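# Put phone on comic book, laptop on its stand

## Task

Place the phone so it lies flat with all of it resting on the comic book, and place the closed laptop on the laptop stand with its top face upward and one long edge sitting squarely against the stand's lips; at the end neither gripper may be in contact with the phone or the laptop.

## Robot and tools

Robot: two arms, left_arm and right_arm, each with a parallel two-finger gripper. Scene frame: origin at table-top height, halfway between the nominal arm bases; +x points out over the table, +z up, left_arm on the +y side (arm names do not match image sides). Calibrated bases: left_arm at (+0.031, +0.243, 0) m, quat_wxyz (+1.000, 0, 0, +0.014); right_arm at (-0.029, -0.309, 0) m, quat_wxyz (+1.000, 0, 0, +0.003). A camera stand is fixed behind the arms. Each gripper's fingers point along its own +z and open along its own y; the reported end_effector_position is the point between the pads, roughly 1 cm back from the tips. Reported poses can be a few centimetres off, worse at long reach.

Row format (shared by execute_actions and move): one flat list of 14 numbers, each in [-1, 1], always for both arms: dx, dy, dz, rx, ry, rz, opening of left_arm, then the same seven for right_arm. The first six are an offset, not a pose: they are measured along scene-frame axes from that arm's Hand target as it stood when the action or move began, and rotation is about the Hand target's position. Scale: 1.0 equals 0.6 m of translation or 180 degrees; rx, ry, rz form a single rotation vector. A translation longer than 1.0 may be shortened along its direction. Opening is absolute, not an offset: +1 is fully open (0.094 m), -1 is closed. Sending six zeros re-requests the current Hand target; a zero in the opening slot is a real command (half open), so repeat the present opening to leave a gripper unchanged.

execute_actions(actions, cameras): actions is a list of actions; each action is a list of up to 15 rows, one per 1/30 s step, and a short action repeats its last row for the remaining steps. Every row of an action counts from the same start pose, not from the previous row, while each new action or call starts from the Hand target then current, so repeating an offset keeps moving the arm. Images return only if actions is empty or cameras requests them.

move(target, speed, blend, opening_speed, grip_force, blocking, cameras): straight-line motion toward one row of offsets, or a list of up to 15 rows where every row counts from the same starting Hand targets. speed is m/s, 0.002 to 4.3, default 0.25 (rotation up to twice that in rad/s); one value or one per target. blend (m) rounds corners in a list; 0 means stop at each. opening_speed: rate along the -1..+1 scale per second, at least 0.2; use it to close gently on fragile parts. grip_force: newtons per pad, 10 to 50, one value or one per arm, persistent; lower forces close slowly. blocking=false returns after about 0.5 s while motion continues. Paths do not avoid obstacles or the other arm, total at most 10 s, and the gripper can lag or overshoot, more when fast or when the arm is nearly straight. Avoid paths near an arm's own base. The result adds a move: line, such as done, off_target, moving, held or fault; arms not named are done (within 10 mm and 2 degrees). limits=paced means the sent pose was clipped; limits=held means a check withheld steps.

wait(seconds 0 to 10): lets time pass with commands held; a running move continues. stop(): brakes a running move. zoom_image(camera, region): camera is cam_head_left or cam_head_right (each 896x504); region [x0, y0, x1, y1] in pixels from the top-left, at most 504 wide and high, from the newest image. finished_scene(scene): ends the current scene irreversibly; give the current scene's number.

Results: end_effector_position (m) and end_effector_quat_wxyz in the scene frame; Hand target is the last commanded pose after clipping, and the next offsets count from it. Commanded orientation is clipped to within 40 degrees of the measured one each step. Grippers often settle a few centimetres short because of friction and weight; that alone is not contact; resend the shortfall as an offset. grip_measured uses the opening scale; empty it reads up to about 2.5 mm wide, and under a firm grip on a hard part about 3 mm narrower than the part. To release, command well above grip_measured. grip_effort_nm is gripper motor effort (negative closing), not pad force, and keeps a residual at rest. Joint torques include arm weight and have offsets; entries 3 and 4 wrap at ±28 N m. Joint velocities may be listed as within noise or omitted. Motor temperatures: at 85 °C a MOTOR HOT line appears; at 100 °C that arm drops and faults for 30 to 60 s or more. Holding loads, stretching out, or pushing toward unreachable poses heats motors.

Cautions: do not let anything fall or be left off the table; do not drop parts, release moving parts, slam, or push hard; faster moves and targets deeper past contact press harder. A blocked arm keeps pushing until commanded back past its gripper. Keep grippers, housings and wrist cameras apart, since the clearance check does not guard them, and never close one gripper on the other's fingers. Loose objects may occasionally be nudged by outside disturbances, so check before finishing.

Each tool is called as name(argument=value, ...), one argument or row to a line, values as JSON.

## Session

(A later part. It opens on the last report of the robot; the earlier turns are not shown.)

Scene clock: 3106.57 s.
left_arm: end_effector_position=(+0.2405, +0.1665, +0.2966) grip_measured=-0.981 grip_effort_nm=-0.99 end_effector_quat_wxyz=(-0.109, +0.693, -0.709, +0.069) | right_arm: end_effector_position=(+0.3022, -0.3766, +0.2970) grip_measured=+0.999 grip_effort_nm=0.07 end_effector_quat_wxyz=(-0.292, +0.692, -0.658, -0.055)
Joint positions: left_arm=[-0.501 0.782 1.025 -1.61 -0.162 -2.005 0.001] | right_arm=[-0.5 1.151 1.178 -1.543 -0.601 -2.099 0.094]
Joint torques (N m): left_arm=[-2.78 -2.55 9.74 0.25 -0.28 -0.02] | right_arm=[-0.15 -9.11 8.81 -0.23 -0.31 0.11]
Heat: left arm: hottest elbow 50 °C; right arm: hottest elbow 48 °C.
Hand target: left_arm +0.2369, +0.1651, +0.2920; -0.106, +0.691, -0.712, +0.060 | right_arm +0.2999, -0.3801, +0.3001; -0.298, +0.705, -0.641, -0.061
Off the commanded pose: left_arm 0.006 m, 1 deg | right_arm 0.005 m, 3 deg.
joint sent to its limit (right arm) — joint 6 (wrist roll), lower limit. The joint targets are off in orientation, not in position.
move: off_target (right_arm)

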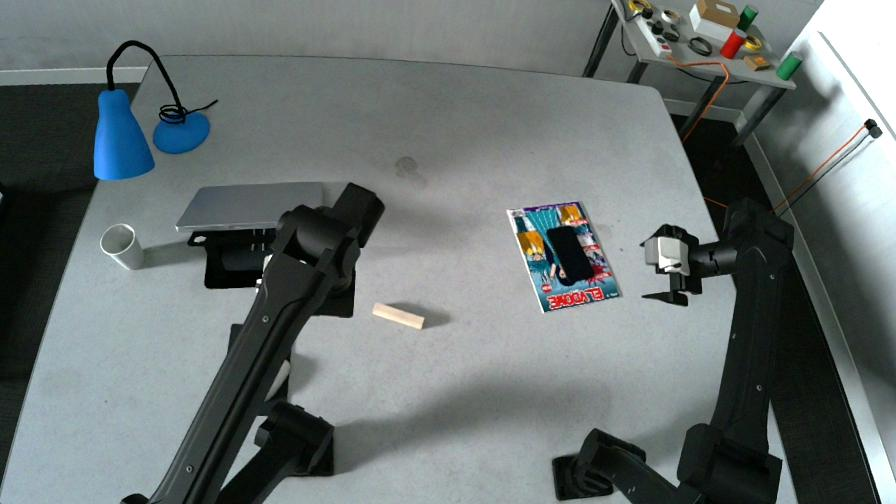

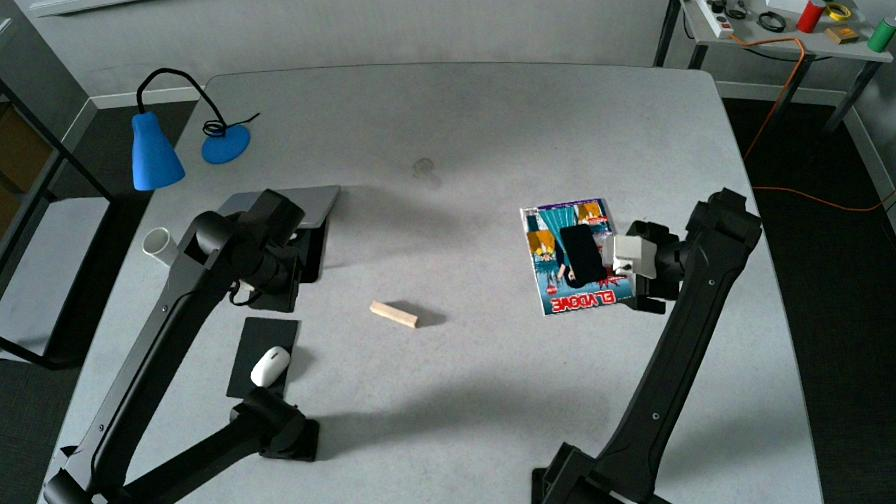

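move(
  target=[-0.02, -0.27, 0.0, 0.0, 0.0, 0.0, -1.0, 0, 0, 0, 0, 0, 0, 1.0],
  speed=0.25,
  cameras=["cam_head_right", "cam_head_left"],
)

zoom_image(
  camera="cam_head_right",
  region=[190, 170, 350, 300],
)

zoom_image(
  camera="cam_head_left",
  region=[170, 170, 330, 300],
)

Scene clock: 3112.17 s.
left_arm: end_effector_position=(+0.2162, +0.0216, +0.2656) grip_measured=-0.981 grip_effort_nm=-0.99 end_effector_quat_wxyz=(+0.009, -0.573, +0.819, -0.040) | right_arm: end_effector_position=(+0.3022, -0.3766, +0.2970) grip_measured=+0.999 grip_effort_nm=0.07 end_effector_quat_wxyz=(-0.292, +0.692, -0.658, -0.055)
Joint positions: left_arm=[-0.907 1.036 1.093 -1.547 -0.011 -2.099 0.001] | right_arm=[-0.5 1.151 1.178 -1.543 -0.601 -2.099 0.094]
Joint torques (N m): left_arm=[-3.55 -6.24 17.25 0.76 -0.26 -0.02] | right_arm=[-0.09 -9.17 8.81 -0.2 -0.3 0.11]
Heat: left arm: hottest elbow 50 °C; right arm: hottest elbow 48 °C.
Hand target: left_arm +0.2249, +0.0031, +0.2920; +0.106, -0.691, +0.712, -0.060 | right_arm +0.2999, -0.3801, +0.3001; -0.298, +0.705, -0.641, -0.061
Off the commanded pose: left_arm 0.033 m, 22 deg | right_arm 0.005 m, 3 deg.
joint sent to its limit (left arm) — joint 6 (wrist roll), lower limit. The joint targets are off in orientation, not in position.
joint sent to its limit (right arm) — joint 6 (wrist roll), lower limit. The joint targets are off in orientation, not in position.
move: off_target (left_arm, right_arm)

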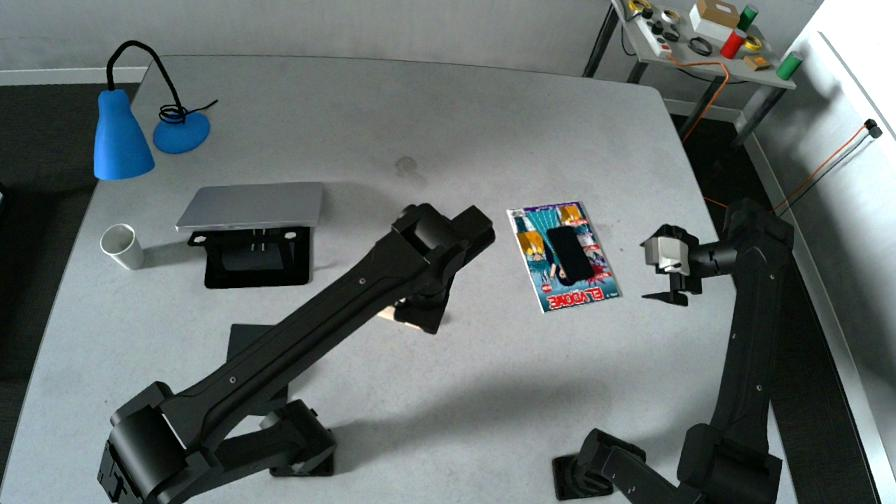

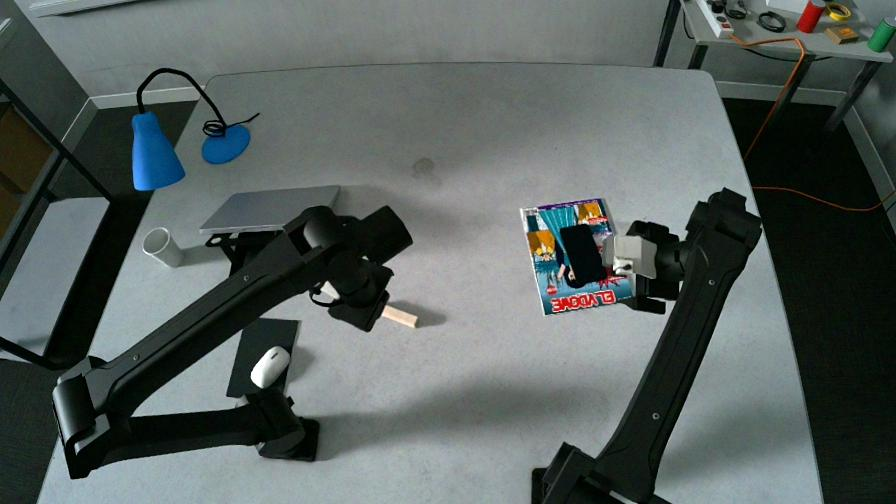

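Scaled by 3.150.

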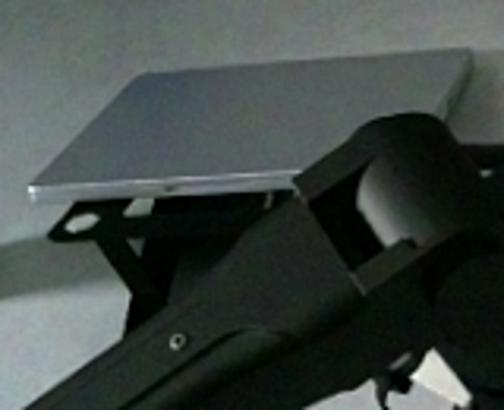

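Scaled by 3.150.

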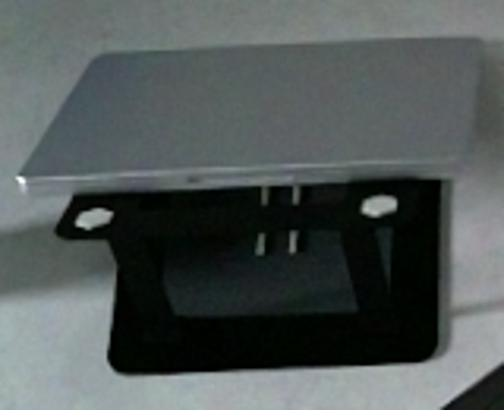

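zoom_image(
  camera="cam_head_left",
  region=[195, 170, 265, 210],
)

zoom_image(
  camera="cam_head_left",
  region=[260, 170, 330, 210],
)

zoom_image(
  camera="cam_head_right",
  region=[225, 170, 345, 240],
)

Scaled by 7.200.

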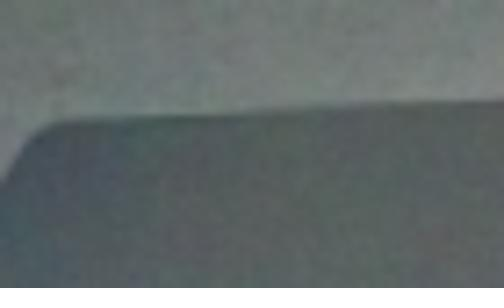

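Scaled by 7.200.

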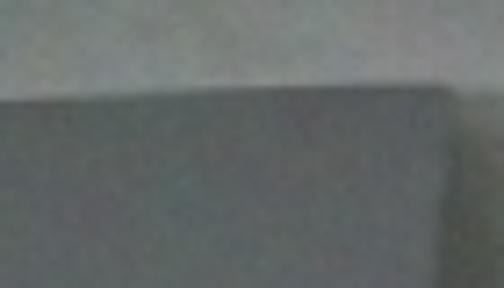

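Scaled by 4.200.

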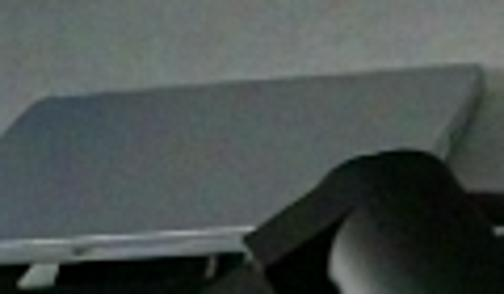

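execute_actions(
  actions=[],
)

Scene clock: 3187.83 s.
left_arm: end_effector_position=(+0.2163, +0.0216, +0.2655) grip_measured=-0.981 grip_effort_nm=-0.99 end_effector_quat_wxyz=(+0.009, -0.573, +0.819, -0.039) | right_arm: end_effector_position=(+0.3022, -0.3766, +0.2970) grip_measured=+0.999 grip_effort_nm=0.07 end_effector_quat_wxyz=(-0.292, +0.692, -0.658, -0.055)
Joint positions: left_arm=[-0.907 1.037 1.093 -1.547 -0.012 -2.099 0.001] | right_arm=[-0.5 1.151 1.178 -1.543 -0.601 -2.099 0.094]
Joint velocities: within noise
Joint torques (N m): left_arm=[-2.73 -6.18 17.17 0.49 -0.2 -0.06] | right_arm=[-0.15 -9.17 8.8 -0.23 -0.31 0.11]
Motor temperatures (°C): left_arm=[22 26 56 24 26 23 31] | right_arm=[26 34 48 25 24 23 25]
Heat: left arm: hottest elbow 56 °C; right arm: hottest elbow 48 °C.
Hand target: left_arm +0.2250, +0.0031, +0.2920; +0.106, -0.691, +0.712, -0.060 | right_arm +0.2999, -0.3801, +0.3001; -0.298, +0.705, -0.641, -0.061
Tool commands: left_gripper/opening=-1.0 right_gripper/opening=+1.0
Off the commanded pose: left_arm 0.034 m, 22 deg | right_arm 0.005 m, 3 deg.

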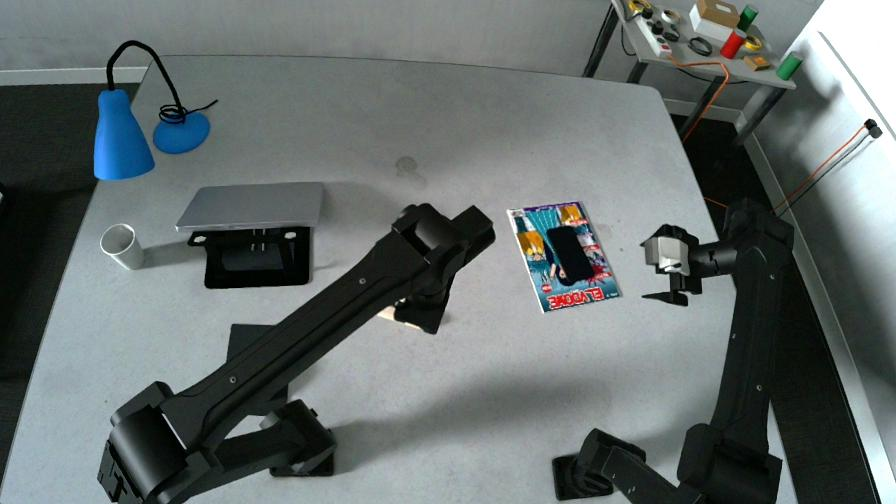

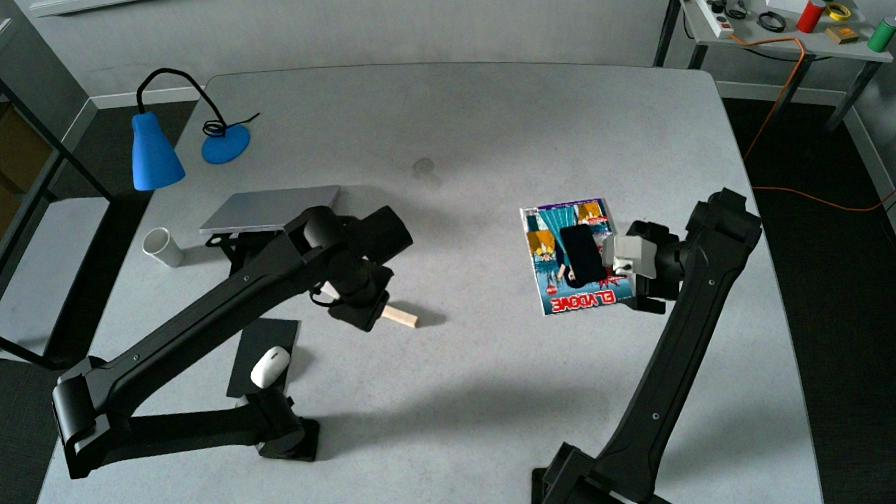

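zoom_image(
  camera="cam_head_left",
  region=[150, 160, 350, 300],
)

zoom_image(
  camera="cam_head_left",
  region=[170, 170, 250, 250],
)

zoom_image(
  camera="cam_head_left",
  region=[260, 170, 340, 250],
)

Scaled by 2.520.

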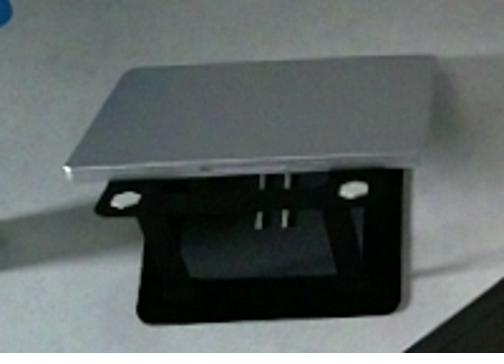

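Scaled by 6.300.

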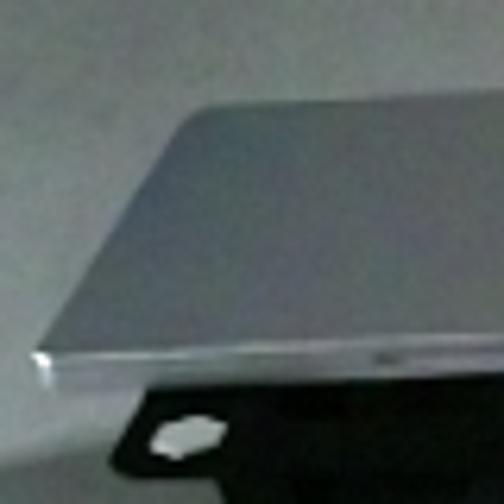

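Scaled by 6.300.

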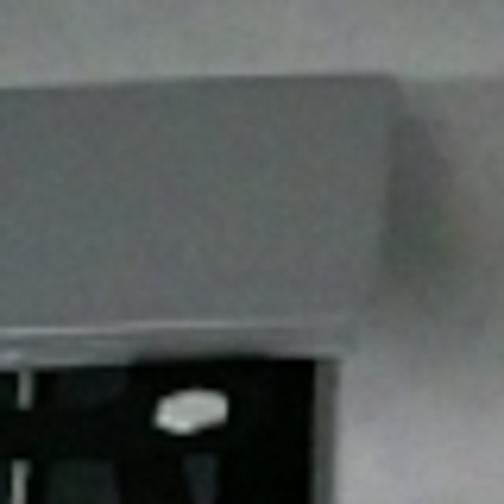

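zoom_image(
  camera="cam_head_left",
  region=[195, 220, 265, 290],
)

zoom_image(
  camera="cam_head_left",
  region=[255, 220, 325, 290],
)

Scaled by 7.200.

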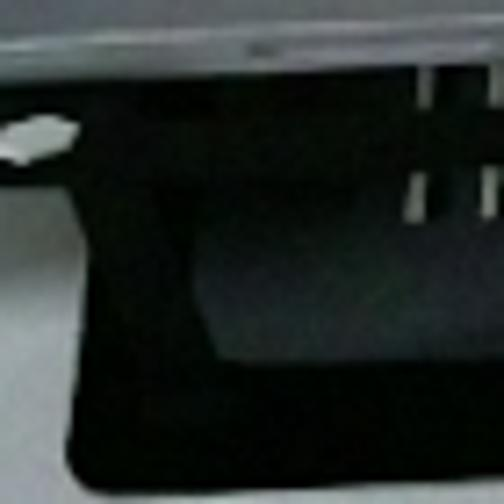

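Scaled by 7.200.

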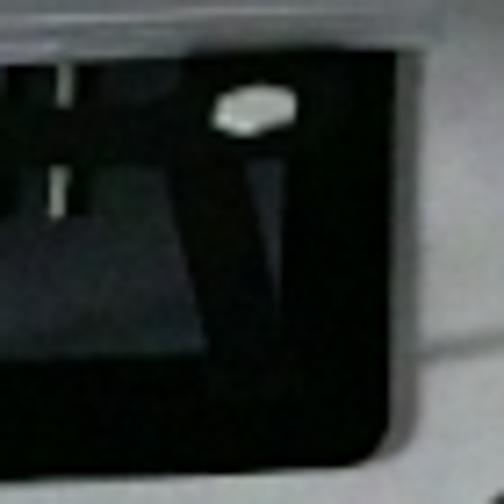

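zoom_image(
  camera="cam_head_left",
  region=[195, 170, 265, 200],
)

zoom_image(
  camera="cam_head_left",
  region=[260, 170, 330, 200],
)

zoom_image(
  camera="cam_head_right",
  region=[190, 175, 350, 285],
)

Scaled by 7.200.

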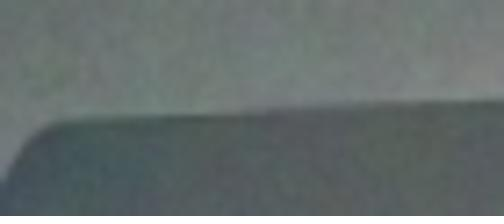

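Scaled by 7.200.

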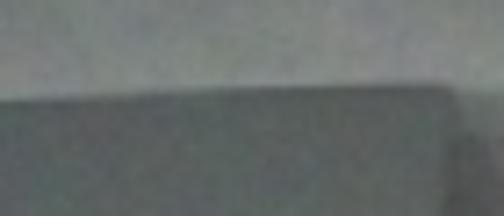

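Scaled by 3.150.

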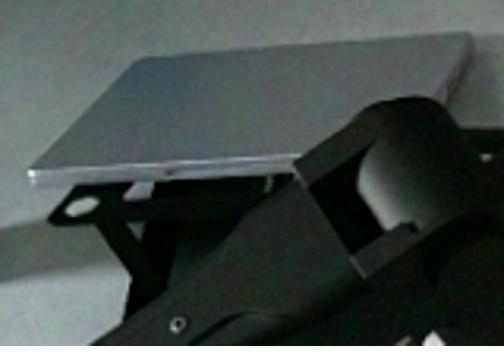

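move(
  target=[0.3083, 0.6048, -0.05, 0.0717, 0.0394, -0.4611, 1.0, 0, 0, 0, 0, 0, 0, 1.0],
  speed=0.3,
  cameras=["cam_head_left"],
)

Scene clock: 3333.43 s.
left_arm: end_effector_position=(+0.3898, +0.3543, +0.2368) grip_measured=+0.998 grip_effort_nm=0.13 end_effector_quat_wxyz=(+0.039, -0.033, +0.999, -0.010) | right_arm: end_effector_position=(+0.3022, -0.3766, +0.2970) grip_measured=+0.999 grip_effort_nm=0.07 end_effector_quat_wxyz=(-0.292, +0.692, -0.658, -0.055)
Joint positions: left_arm=[0.293 1.279 1.203 -1.426 0.041 0.254 0.094] | right_arm=[-0.5 1.151 1.178 -1.543 -0.601 -2.099 0.094]
Joint torques (N m): left_arm=[-0.62 -9.35 17.02 0.7 0.1 0.11] | right_arm=[-0.09 -9.17 8.84 -0.18 -0.31 0.11]
Motor temperatures (°C): left_arm=[22 26 58 24 26 23 31] | right_arm=[26 34 48 25 24 23 25]
Heat: left arm: hottest elbow 58 °C; right arm: hottest elbow 48 °C.
Hand target: left_arm +0.4099, +0.3660, +0.2621; +0.070, -0.035, +0.997, -0.002 | right_arm +0.2999, -0.3801, +0.3001; -0.298, +0.705, -0.641, -0.061
Off the commanded pose: left_arm 0.034 m, 4 deg | right_arm 0.005 m, 3 deg.
joint sent to its limit (right arm) — joint 6 (wrist roll), lower limit. The joint targets are off in orientation, not in position.
move: off_target (left_arm, right_arm)
Images, in order (width x height): cam_head_left 896x504.

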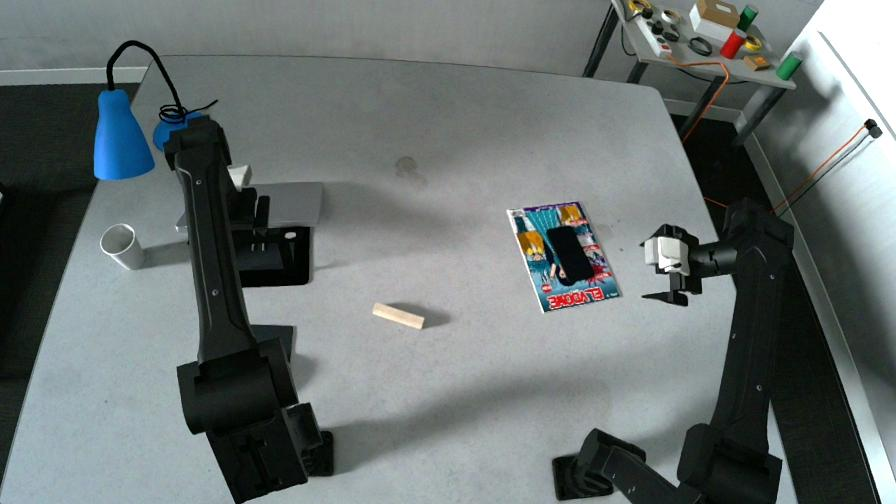

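move(
  target=[0.0835, 0.02, -0.1118, 0, 0, 0, 1.0, 0, 0, 0, 0, 0, 0, 1.0],
  speed=0.15,
)

Scene clock: 3349.30 s.
left_arm: end_effector_position=(+0.4414, +0.3715, +0.1778) grip_measured=+0.998 grip_effort_nm=0.13 end_effector_quat_wxyz=(+0.043, -0.033, +0.999, -0.009) | right_arm: end_effector_position=(+0.3022, -0.3766, +0.2970) grip_measured=+0.999 grip_effort_nm=0.07 end_effector_quat_wxyz=(-0.292, +0.692, -0.658, -0.055)
Joint positions: left_arm=[0.293 1.441 1.203 -1.256 0.041 0.254 0.094] | right_arm=[-0.5 1.151 1.178 -1.543 -0.601 -2.099 0.094]
Joint torques (N m): left_arm=[-1.61 -13.04 14.32 0.88 0.09 -0.01] | right_arm=[-0.15 -9.29 8.8 -0.2 -0.3 0.1]
Motor temperatures (°C): left_arm=[22 26 55 24 26 23 30] | right_arm=[26 34 48 25 24 23 25]
Heat: left arm: hottest elbow 55 °C; right arm: hottest elbow 48 °C.
Hand target: left_arm +0.4600, +0.3780, +0.1950; +0.070, -0.035, +0.997, -0.002 | right_arm +0.2999, -0.3801, +0.3001; -0.298, +0.705, -0.641, -0.061
Off the commanded pose: left_arm 0.026 m, 3 deg | right_arm 0.005 m, 3 deg.
joint sent to its limit (right arm) — joint 6 (wrist roll), lower limit. The joint targets are off in orientation, not in position.
move: off_target (left_arm, right_arm)

move(
  target=[0.004, -0.009, -0.0467, 0, 0, 0, 1.0, 0, 0, 0, 0, 0, 0, 1.0],
  speed=0.1,
  cameras=["cam_head_left", "cam_head_right"],
)

Scene clock: 3353.10 s.
left_arm: end_effector_position=(+0.4595, +0.3772, +0.1740) grip_measured=+0.998 grip_effort_nm=0.13 end_effector_quat_wxyz=(+0.072, -0.036, +0.997, -0.001) | right_arm: end_effector_position=(+0.3022, -0.3766, +0.2970) grip_measured=+0.999 grip_effort_nm=0.07 end_effector_quat_wxyz=(-0.292, +0.692, -0.658, -0.055)
Joint positions: left_arm=[0.292 1.455 1.203 -1.182 0.041 0.246 0.094] | right_arm=[-0.5 1.151 1.178 -1.543 -0.601 -2.099 0.094]
Joint torques (N m): left_arm=[-2.37 -12.98 9.83 1.01 0.05 -0.03] | right_arm=[-0.09 -9.29 8.81 -0.2 -0.31 0.11]
Motor temperatures (°C): left_arm=[22 26 55 24 26 23 30] | right_arm=[26 34 48 25 24 23 25]
Heat: left arm: hottest elbow 55 °C; right arm: hottest elbow 48 °C.
Hand target: left_arm +0.4624, +0.3727, +0.1670; +0.070, -0.035, +0.997, -0.002 | right_arm +0.2999, -0.3801, +0.3001; -0.298, +0.705, -0.641, -0.061
Off the commanded pose: left_arm 0.009 m, 0 deg | right_arm 0.005 m, 3 deg.
joint sent to its limit (right arm) — joint 6 (wrist roll), lower limit. The joint targets are off in orientation, not in position.
move: off_target (right_arm)

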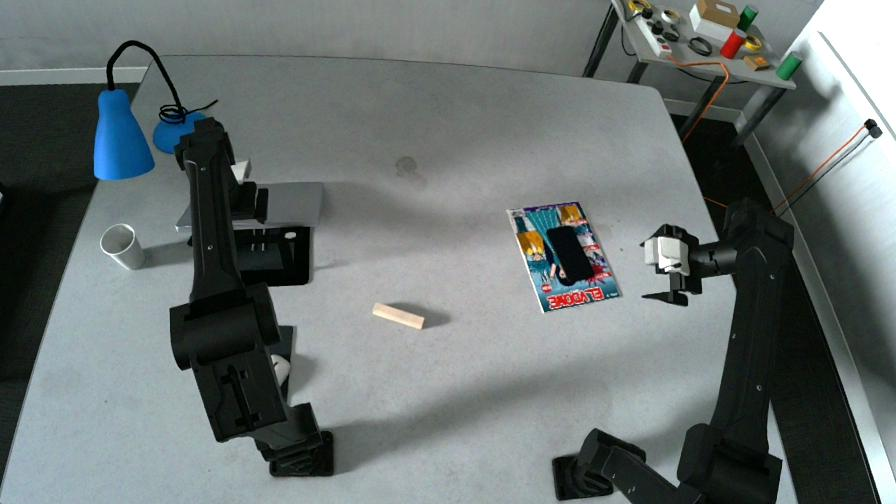

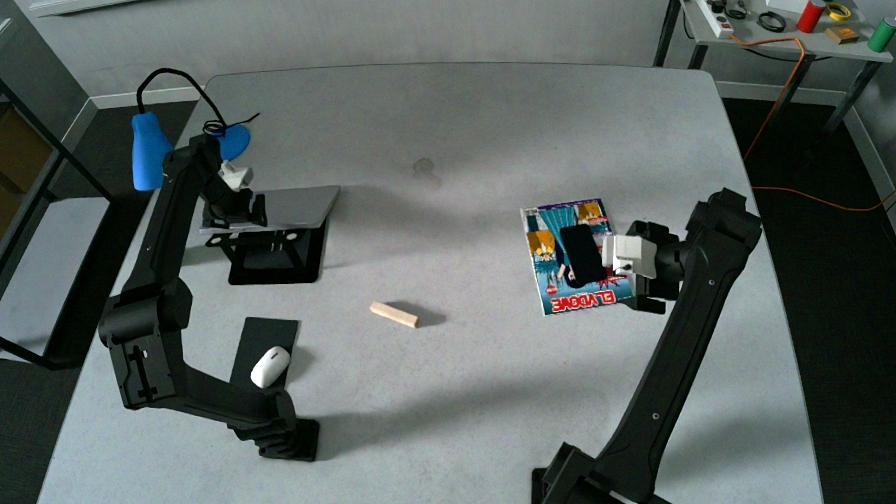

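move(
  target=[-0.026, -0.0145, -0.04, 0, 0, 0, 1.0, 0, 0, 0, 0, 0, 0, 1.0],
  speed=0.1,
)

Scene clock: 3358.73 s.
left_arm: end_effector_position=(+0.4496, +0.3716, +0.1445) grip_measured=+0.998 grip_effort_nm=0.13 end_effector_quat_wxyz=(+0.068, -0.036, +0.997, -0.002) | right_arm: end_effector_position=(+0.3022, -0.3766, +0.2970) grip_measured=+0.999 grip_effort_nm=0.07 end_effector_quat_wxyz=(-0.292, +0.692, -0.658, -0.055)
Joint positions: left_arm=[0.287 1.453 1.121 -1.108 0.041 0.24 0.094] | right_arm=[-0.5 1.151 1.178 -1.543 -0.601 -2.099 0.094]
Joint torques (N m): left_arm=[-2.55 -14.51 8.4 0.83 0.1 -0.1] | right_arm=[-0.09 -9.23 8.81 -0.2 -0.3 0.11]
Heat: left arm: hottest elbow 54 °C; right arm: hottest elbow 48 °C.
Hand target: left_arm +0.4468, +0.3639, +0.1430; +0.070, -0.035, +0.997, -0.002 | right_arm +0.2999, -0.3801, +0.3001; -0.298, +0.705, -0.641, -0.061
Off the commanded pose: left_arm 0.008 m, 0 deg | right_arm 0.005 m, 3 deg.
joint sent to its limit (right arm) — joint 6 (wrist roll), lower limit. The joint targets are off in orientation, not in position.
move: off_target (right_arm)

move(
  target=[0.0853, 0.006, -0.0405, 0, 0, 0, 1.0, 0, 0, 0, 0, 0, 0, 1.0],
  speed=0.06,
  cameras=["cam_head_left", "cam_head_right"],
)

Scene clock: 3365.87 s.
left_arm: end_effector_position=(+0.4663, +0.3680, +0.1263) grip_measured=+0.998 grip_effort_nm=0.13 end_effector_quat_wxyz=(+0.061, -0.038, +0.997, -0.001) | right_arm: end_effector_position=(+0.3022, -0.3766, +0.2970) grip_measured=+0.999 grip_effort_nm=0.07 end_effector_quat_wxyz=(-0.292, +0.692, -0.658, -0.055)
Joint positions: left_arm=[0.265 1.515 1.141 -1.078 0.033 0.216 0.094] | right_arm=[-0.5 1.151 1.178 -1.543 -0.601 -2.099 0.094]
Joint torques (N m): left_arm=[-2.61 -8.7 15.42 1.66 0.24 -0.12] | right_arm=[-0.15 -9.23 8.81 -0.2 -0.3 0.1]
Heat: left arm: hottest elbow 53 °C; right arm: hottest elbow 48 °C.
Hand target: left_arm +0.4980, +0.3674, +0.1188; +0.070, -0.035, +0.997, -0.002 | right_arm +0.2999, -0.3801, +0.3001; -0.298, +0.705, -0.641, -0.061
Off the commanded pose: left_arm 0.033 m, 1 deg | right_arm 0.005 m, 3 deg.
joint sent to its limit (right arm) — joint 6 (wrist roll), lower limit. The joint targets are off in orientation, not in position.
move: off_target (left_arm, right_arm)

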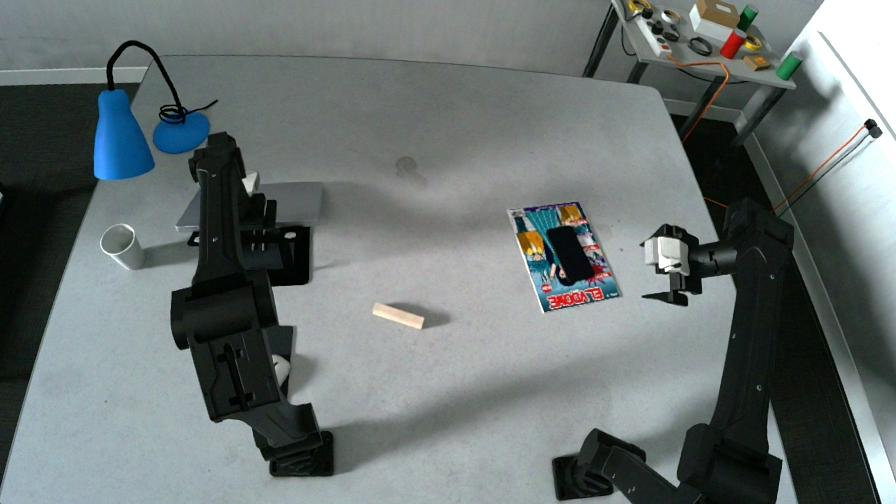

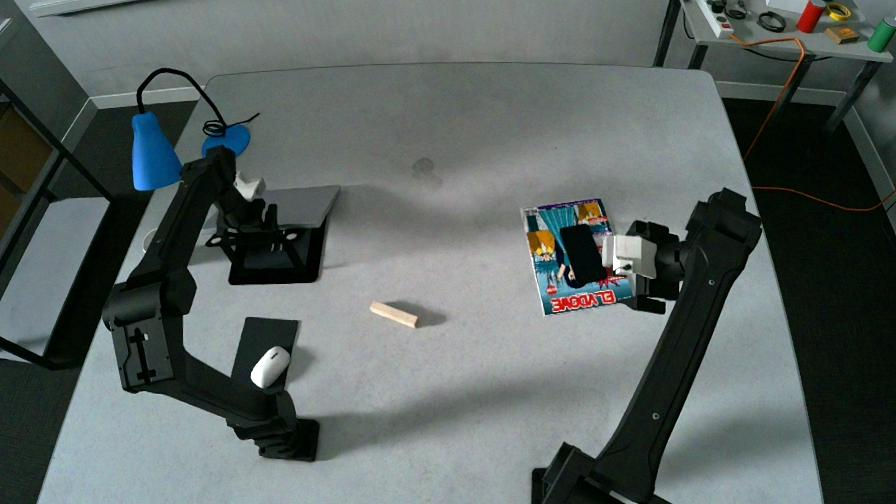

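zoom_image(
  camera="cam_head_left",
  region=[230, 170, 340, 260],
)

zoom_image(
  camera="cam_head_right",
  region=[190, 180, 350, 270],
)

Scaled by 4.582.

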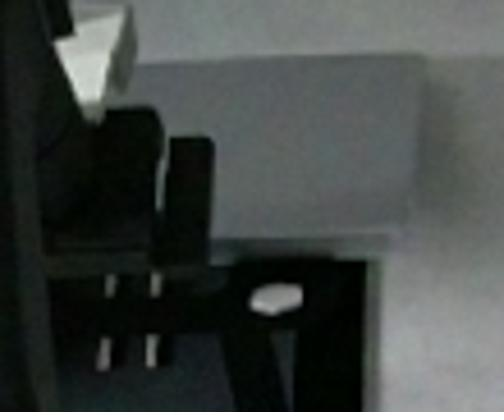

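Scaled by 3.150.

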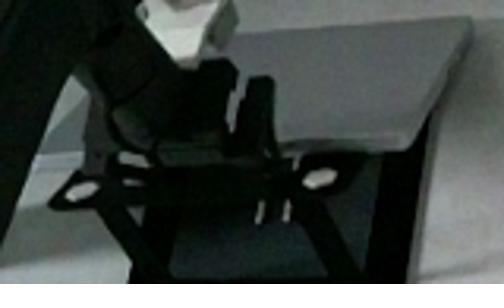

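move(
  target=[0.0217, 0.001, 0.0, 0, 0, 0, 1.0, 0, 0, 0, 0, 0, 0, 1.0],
  speed=0.06,
)

Scene clock: 3400.60 s.
left_arm: end_effector_position=(+0.4670, +0.3681, +0.1260) grip_measured=+0.998 grip_effort_nm=0.12 end_effector_quat_wxyz=(+0.048, -0.040, +0.998, -0.003) | right_arm: end_effector_position=(+0.3022, -0.3766, +0.2970) grip_measured=+0.999 grip_effort_nm=0.07 end_effector_quat_wxyz=(-0.292, +0.692, -0.658, -0.055)
Joint positions: left_arm=[0.264 1.533 1.161 -1.108 0.031 0.212 0.094] | right_arm=[-0.5 1.151 1.178 -1.543 -0.601 -2.099 0.094]
Joint torques (N m): left_arm=[-3.08 -8.23 16.31 2.06 0.23 -0.11] | right_arm=[-0.09 -9.23 8.79 -0.2 -0.31 0.11]
Heat: left arm: hottest elbow 54 °C; right arm: hottest elbow 48 °C.
Hand target: left_arm +0.5109, +0.3681, +0.1186; +0.070, -0.035, +0.997, -0.002 | right_arm +0.2999, -0.3801, +0.3001; -0.298, +0.705, -0.641, -0.061
Off the commanded pose: left_arm 0.045 m, 3 deg | right_arm 0.005 m, 3 deg.
joint sent to its limit (right arm) — joint 6 (wrist roll), lower limit. The joint targets are off in orientation, not in position.
move: off_target (left_arm, right_arm)

move(
  target=[0.0368, 0.0025, -0.012, 0, 0, 0, 1.0, 0, 0, 0, 0, 0, 0, 1.0],
  speed=0.06,
  cameras=["cam_head_left"],
)

zoom_image(
  camera="cam_head_left",
  region=[160, 165, 340, 265],
)

Scene clock: 3408.43 s.
left_arm: end_effector_position=(+0.4860, +0.3701, +0.1260) grip_measured=+0.998 grip_effort_nm=0.12 end_effector_quat_wxyz=(+0.046, -0.041, +0.998, -0.004) | right_arm: end_effector_position=(+0.3022, -0.3766, +0.2970) grip_measured=+0.999 grip_effort_nm=0.07 end_effector_quat_wxyz=(-0.292, +0.692, -0.658, -0.055)
Joint positions: left_arm=[0.256 1.583 1.22 -1.122 0.03 0.201 0.094] | right_arm=[-0.5 1.151 1.178 -1.543 -0.601 -2.099 0.094]
Joint torques (N m): left_arm=[-2.67 -8.64 15.83 3.21 0.25 -0.14] | right_arm=[-0.03 -9.35 8.79 -0.17 -0.31 0.11]
Motor temperatures (°C): left_arm=[22 26 55 24 26 23 29] | right_arm=[26 34 48 25 24 23 25]
Heat: left arm: hottest elbow 55 °C; right arm: hottest elbow 48 °C.
Hand target: left_arm +0.5331, +0.3697, +0.1116; +0.070, -0.035, +0.997, -0.002 | right_arm +0.2999, -0.3801, +0.3001; -0.298, +0.705, -0.641, -0.061
Off the commanded pose: left_arm 0.049 m, 3 deg | right_arm 0.005 m, 3 deg.
joint sent to its limit (right arm) — joint 6 (wrist roll), lower limit. The joint targets are off in orientation, not in position.
move: off_target (left_arm, right_arm)
Images, in order (width x height): cam_head_left 896x504.

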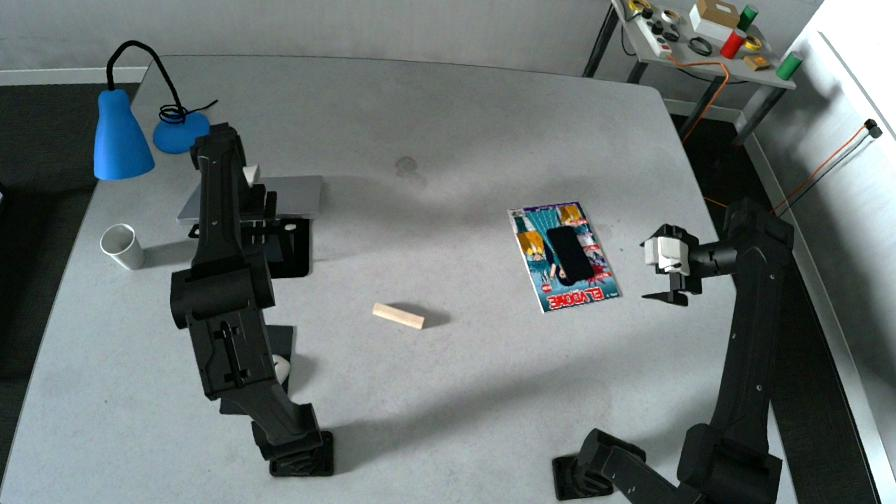

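Scaled by 2.800.

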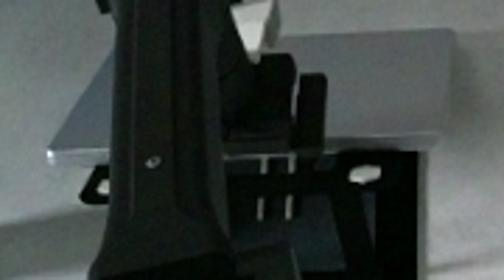

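zoom_image(
  camera="cam_head_left",
  region=[255, 165, 335, 245],
)

zoom_image(
  camera="cam_head_left",
  region=[255, 220, 325, 290],
)

zoom_image(
  camera="cam_head_left",
  region=[165, 180, 235, 250],
)

Scaled by 6.300.

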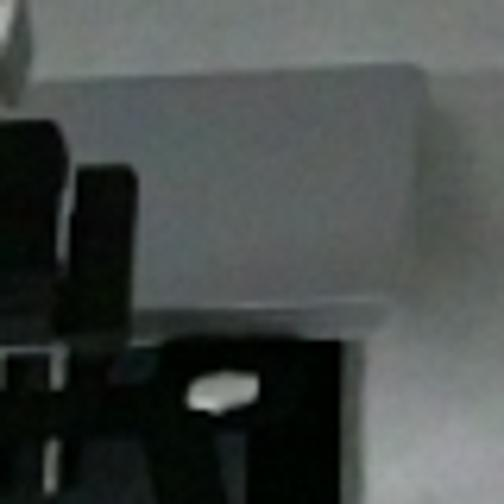

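Scaled by 7.200.

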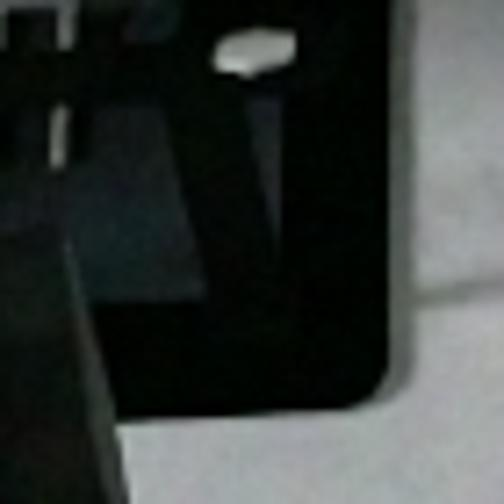

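Scaled by 7.200.

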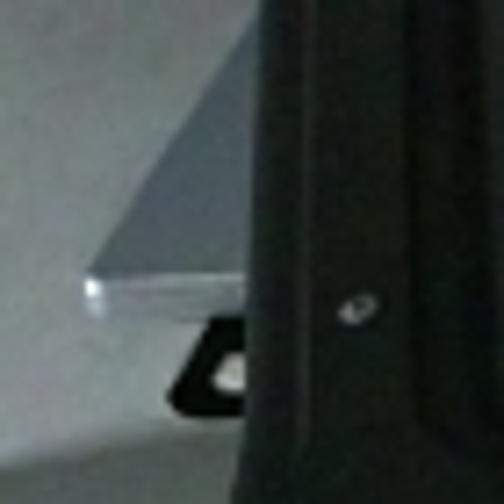

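move(
  target=[-0.0918, -0.0012, 0.0173, 0, 0, 0, 1.0, 0, 0, 0, 0, 0, 0, 1.0],
  speed=0.08,
)

Scene clock: 3436.43 s.
left_arm: end_effector_position=(+0.4839, +0.3694, +0.1275) grip_measured=+0.998 grip_effort_nm=0.12 end_effector_quat_wxyz=(+0.071, -0.036, +0.997, +0.003) | right_arm: end_effector_position=(+0.3022, -0.3766, +0.2970) grip_measured=+0.999 grip_effort_nm=0.07 end_effector_quat_wxyz=(-0.292, +0.692, -0.658, -0.055)
Joint positions: left_arm=[0.256 1.545 1.176 -1.062 0.03 0.21 0.094] | right_arm=[-0.5 1.151 1.178 -1.543 -0.601 -2.099 0.094]
Joint torques (N m): left_arm=[-0.56 -15.79 7.91 1.03 0.39 0.07] | right_arm=[-0.09 -9.23 8.83 -0.2 -0.3 0.11]
Heat: left arm: hottest elbow 53 °C; right arm: hottest elbow 48 °C.
Hand target: left_arm +0.4780, +0.3688, +0.1219; +0.070, -0.035, +0.997, -0.002 | right_arm +0.2999, -0.3801, +0.3001; -0.298, +0.705, -0.641, -0.061
Off the commanded pose: left_arm 0.008 m, 1 deg | right_arm 0.005 m, 3 deg.
joint sent to its limit (right arm) — joint 6 (wrist roll), lower limit. The joint targets are off in orientation, not in position.
move: off_target (right_arm)

move(
  target=[
    [-0.0133, 0.0003, 0.1718, 0, 0, 0, 1.0, 0, 0, 0, 0, 0, 0, 1.0],
    [-0.38, -0.5313, 0.2635, 0, 0, 0, 1.0, 0, 0, 0, 0, 0, 0, 1.0],
  ],
  speed=[0.12, 0.3],
  blend=[0.02, 0],
  cameras=["cam_head_left", "cam_head_right"],
)

Scene clock: 3446.90 s.
left_arm: end_effector_position=(+0.2467, +0.0586, +0.2658) grip_measured=+0.998 grip_effort_nm=0.11 end_effector_quat_wxyz=(+0.061, -0.037, +0.997, +0.005) | right_arm: end_effector_position=(+0.3022, -0.3766, +0.2970) grip_measured=+0.999 grip_effort_nm=0.07 end_effector_quat_wxyz=(-0.292, +0.692, -0.658, -0.055)
Joint positions: left_arm=[-0.791 1.023 1.084 -1.553 -0.095 -0.833 0.094] | right_arm=[-0.5 1.151 1.178 -1.543 -0.601 -2.099 0.094]
Joint torques (N m): left_arm=[-2.14 -5.95 14.31 0.06 -0.25 -0.06] | right_arm=[-0.09 -9.17 8.83 -0.21 -0.3 0.11]
Heat: left arm: hottest elbow 52 °C; right arm: hottest elbow 48 °C.
Hand target: left_arm +0.2500, +0.0501, +0.2799; +0.070, -0.035, +0.997, -0.002 | right_arm +0.2999, -0.3801, +0.3001; -0.298, +0.705, -0.641, -0.061
Off the commanded pose: left_arm 0.017 m, 1 deg | right_arm 0.005 m, 3 deg.
joint sent to its limit (right arm) — joint 6 (wrist roll), lower limit. The joint targets are off in orientation, not in position.
move: off_target (left_arm, right_arm)

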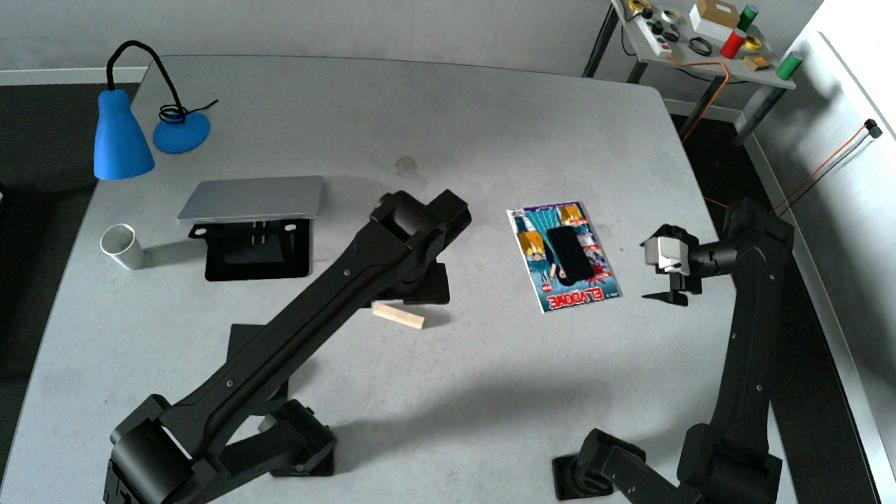

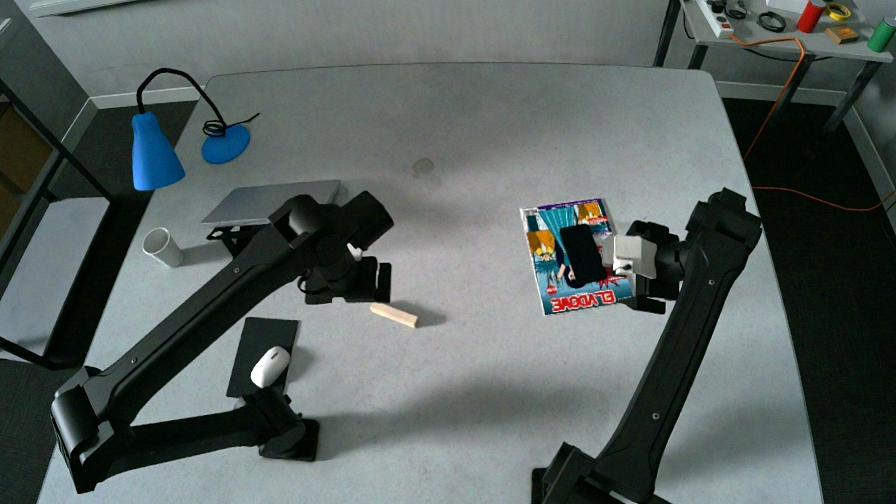

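zoom_image(
  camera="cam_head_left",
  region=[160, 160, 340, 290],
)

zoom_image(
  camera="cam_head_left",
  region=[170, 165, 250, 245],
)

zoom_image(
  camera="cam_head_left",
  region=[255, 165, 335, 245],
)

Scaled by 2.800.

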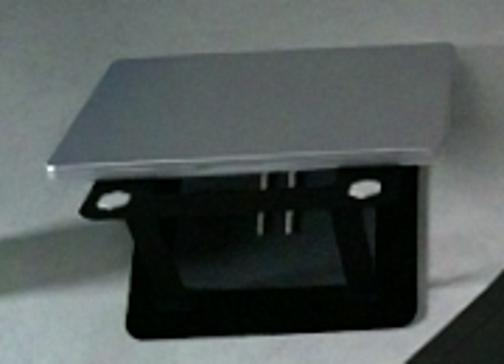

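Scaled by 6.300.

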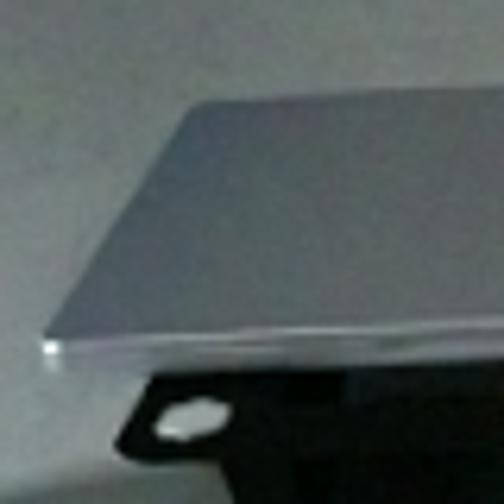

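Scaled by 6.300.

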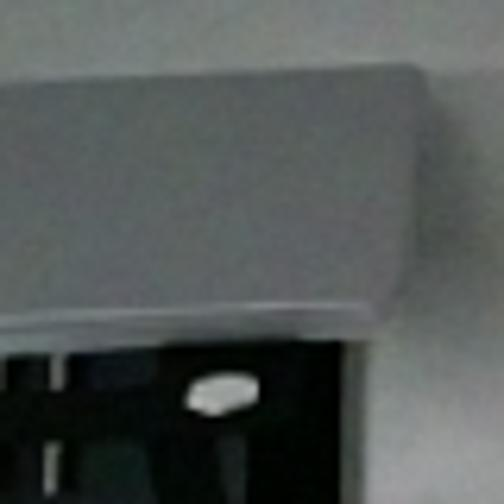

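zoom_image(
  camera="cam_head_left",
  region=[195, 163, 265, 193],
)

zoom_image(
  camera="cam_head_left",
  region=[260, 163, 330, 193],
)

zoom_image(
  camera="cam_head_right",
  region=[190, 170, 350, 250],
)

Scaled by 7.200.

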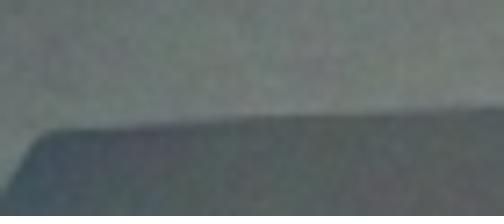

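Scaled by 7.200.

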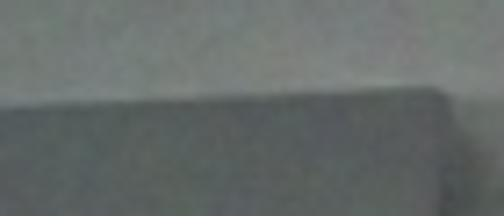

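Scaled by 3.150.

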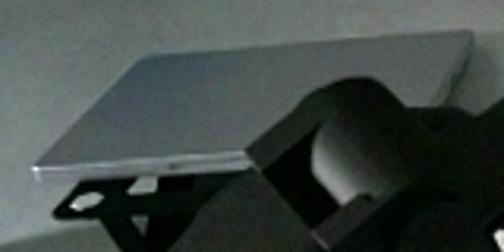

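finished_scene(
  scene=1,
)

The scene is finished: the task was done.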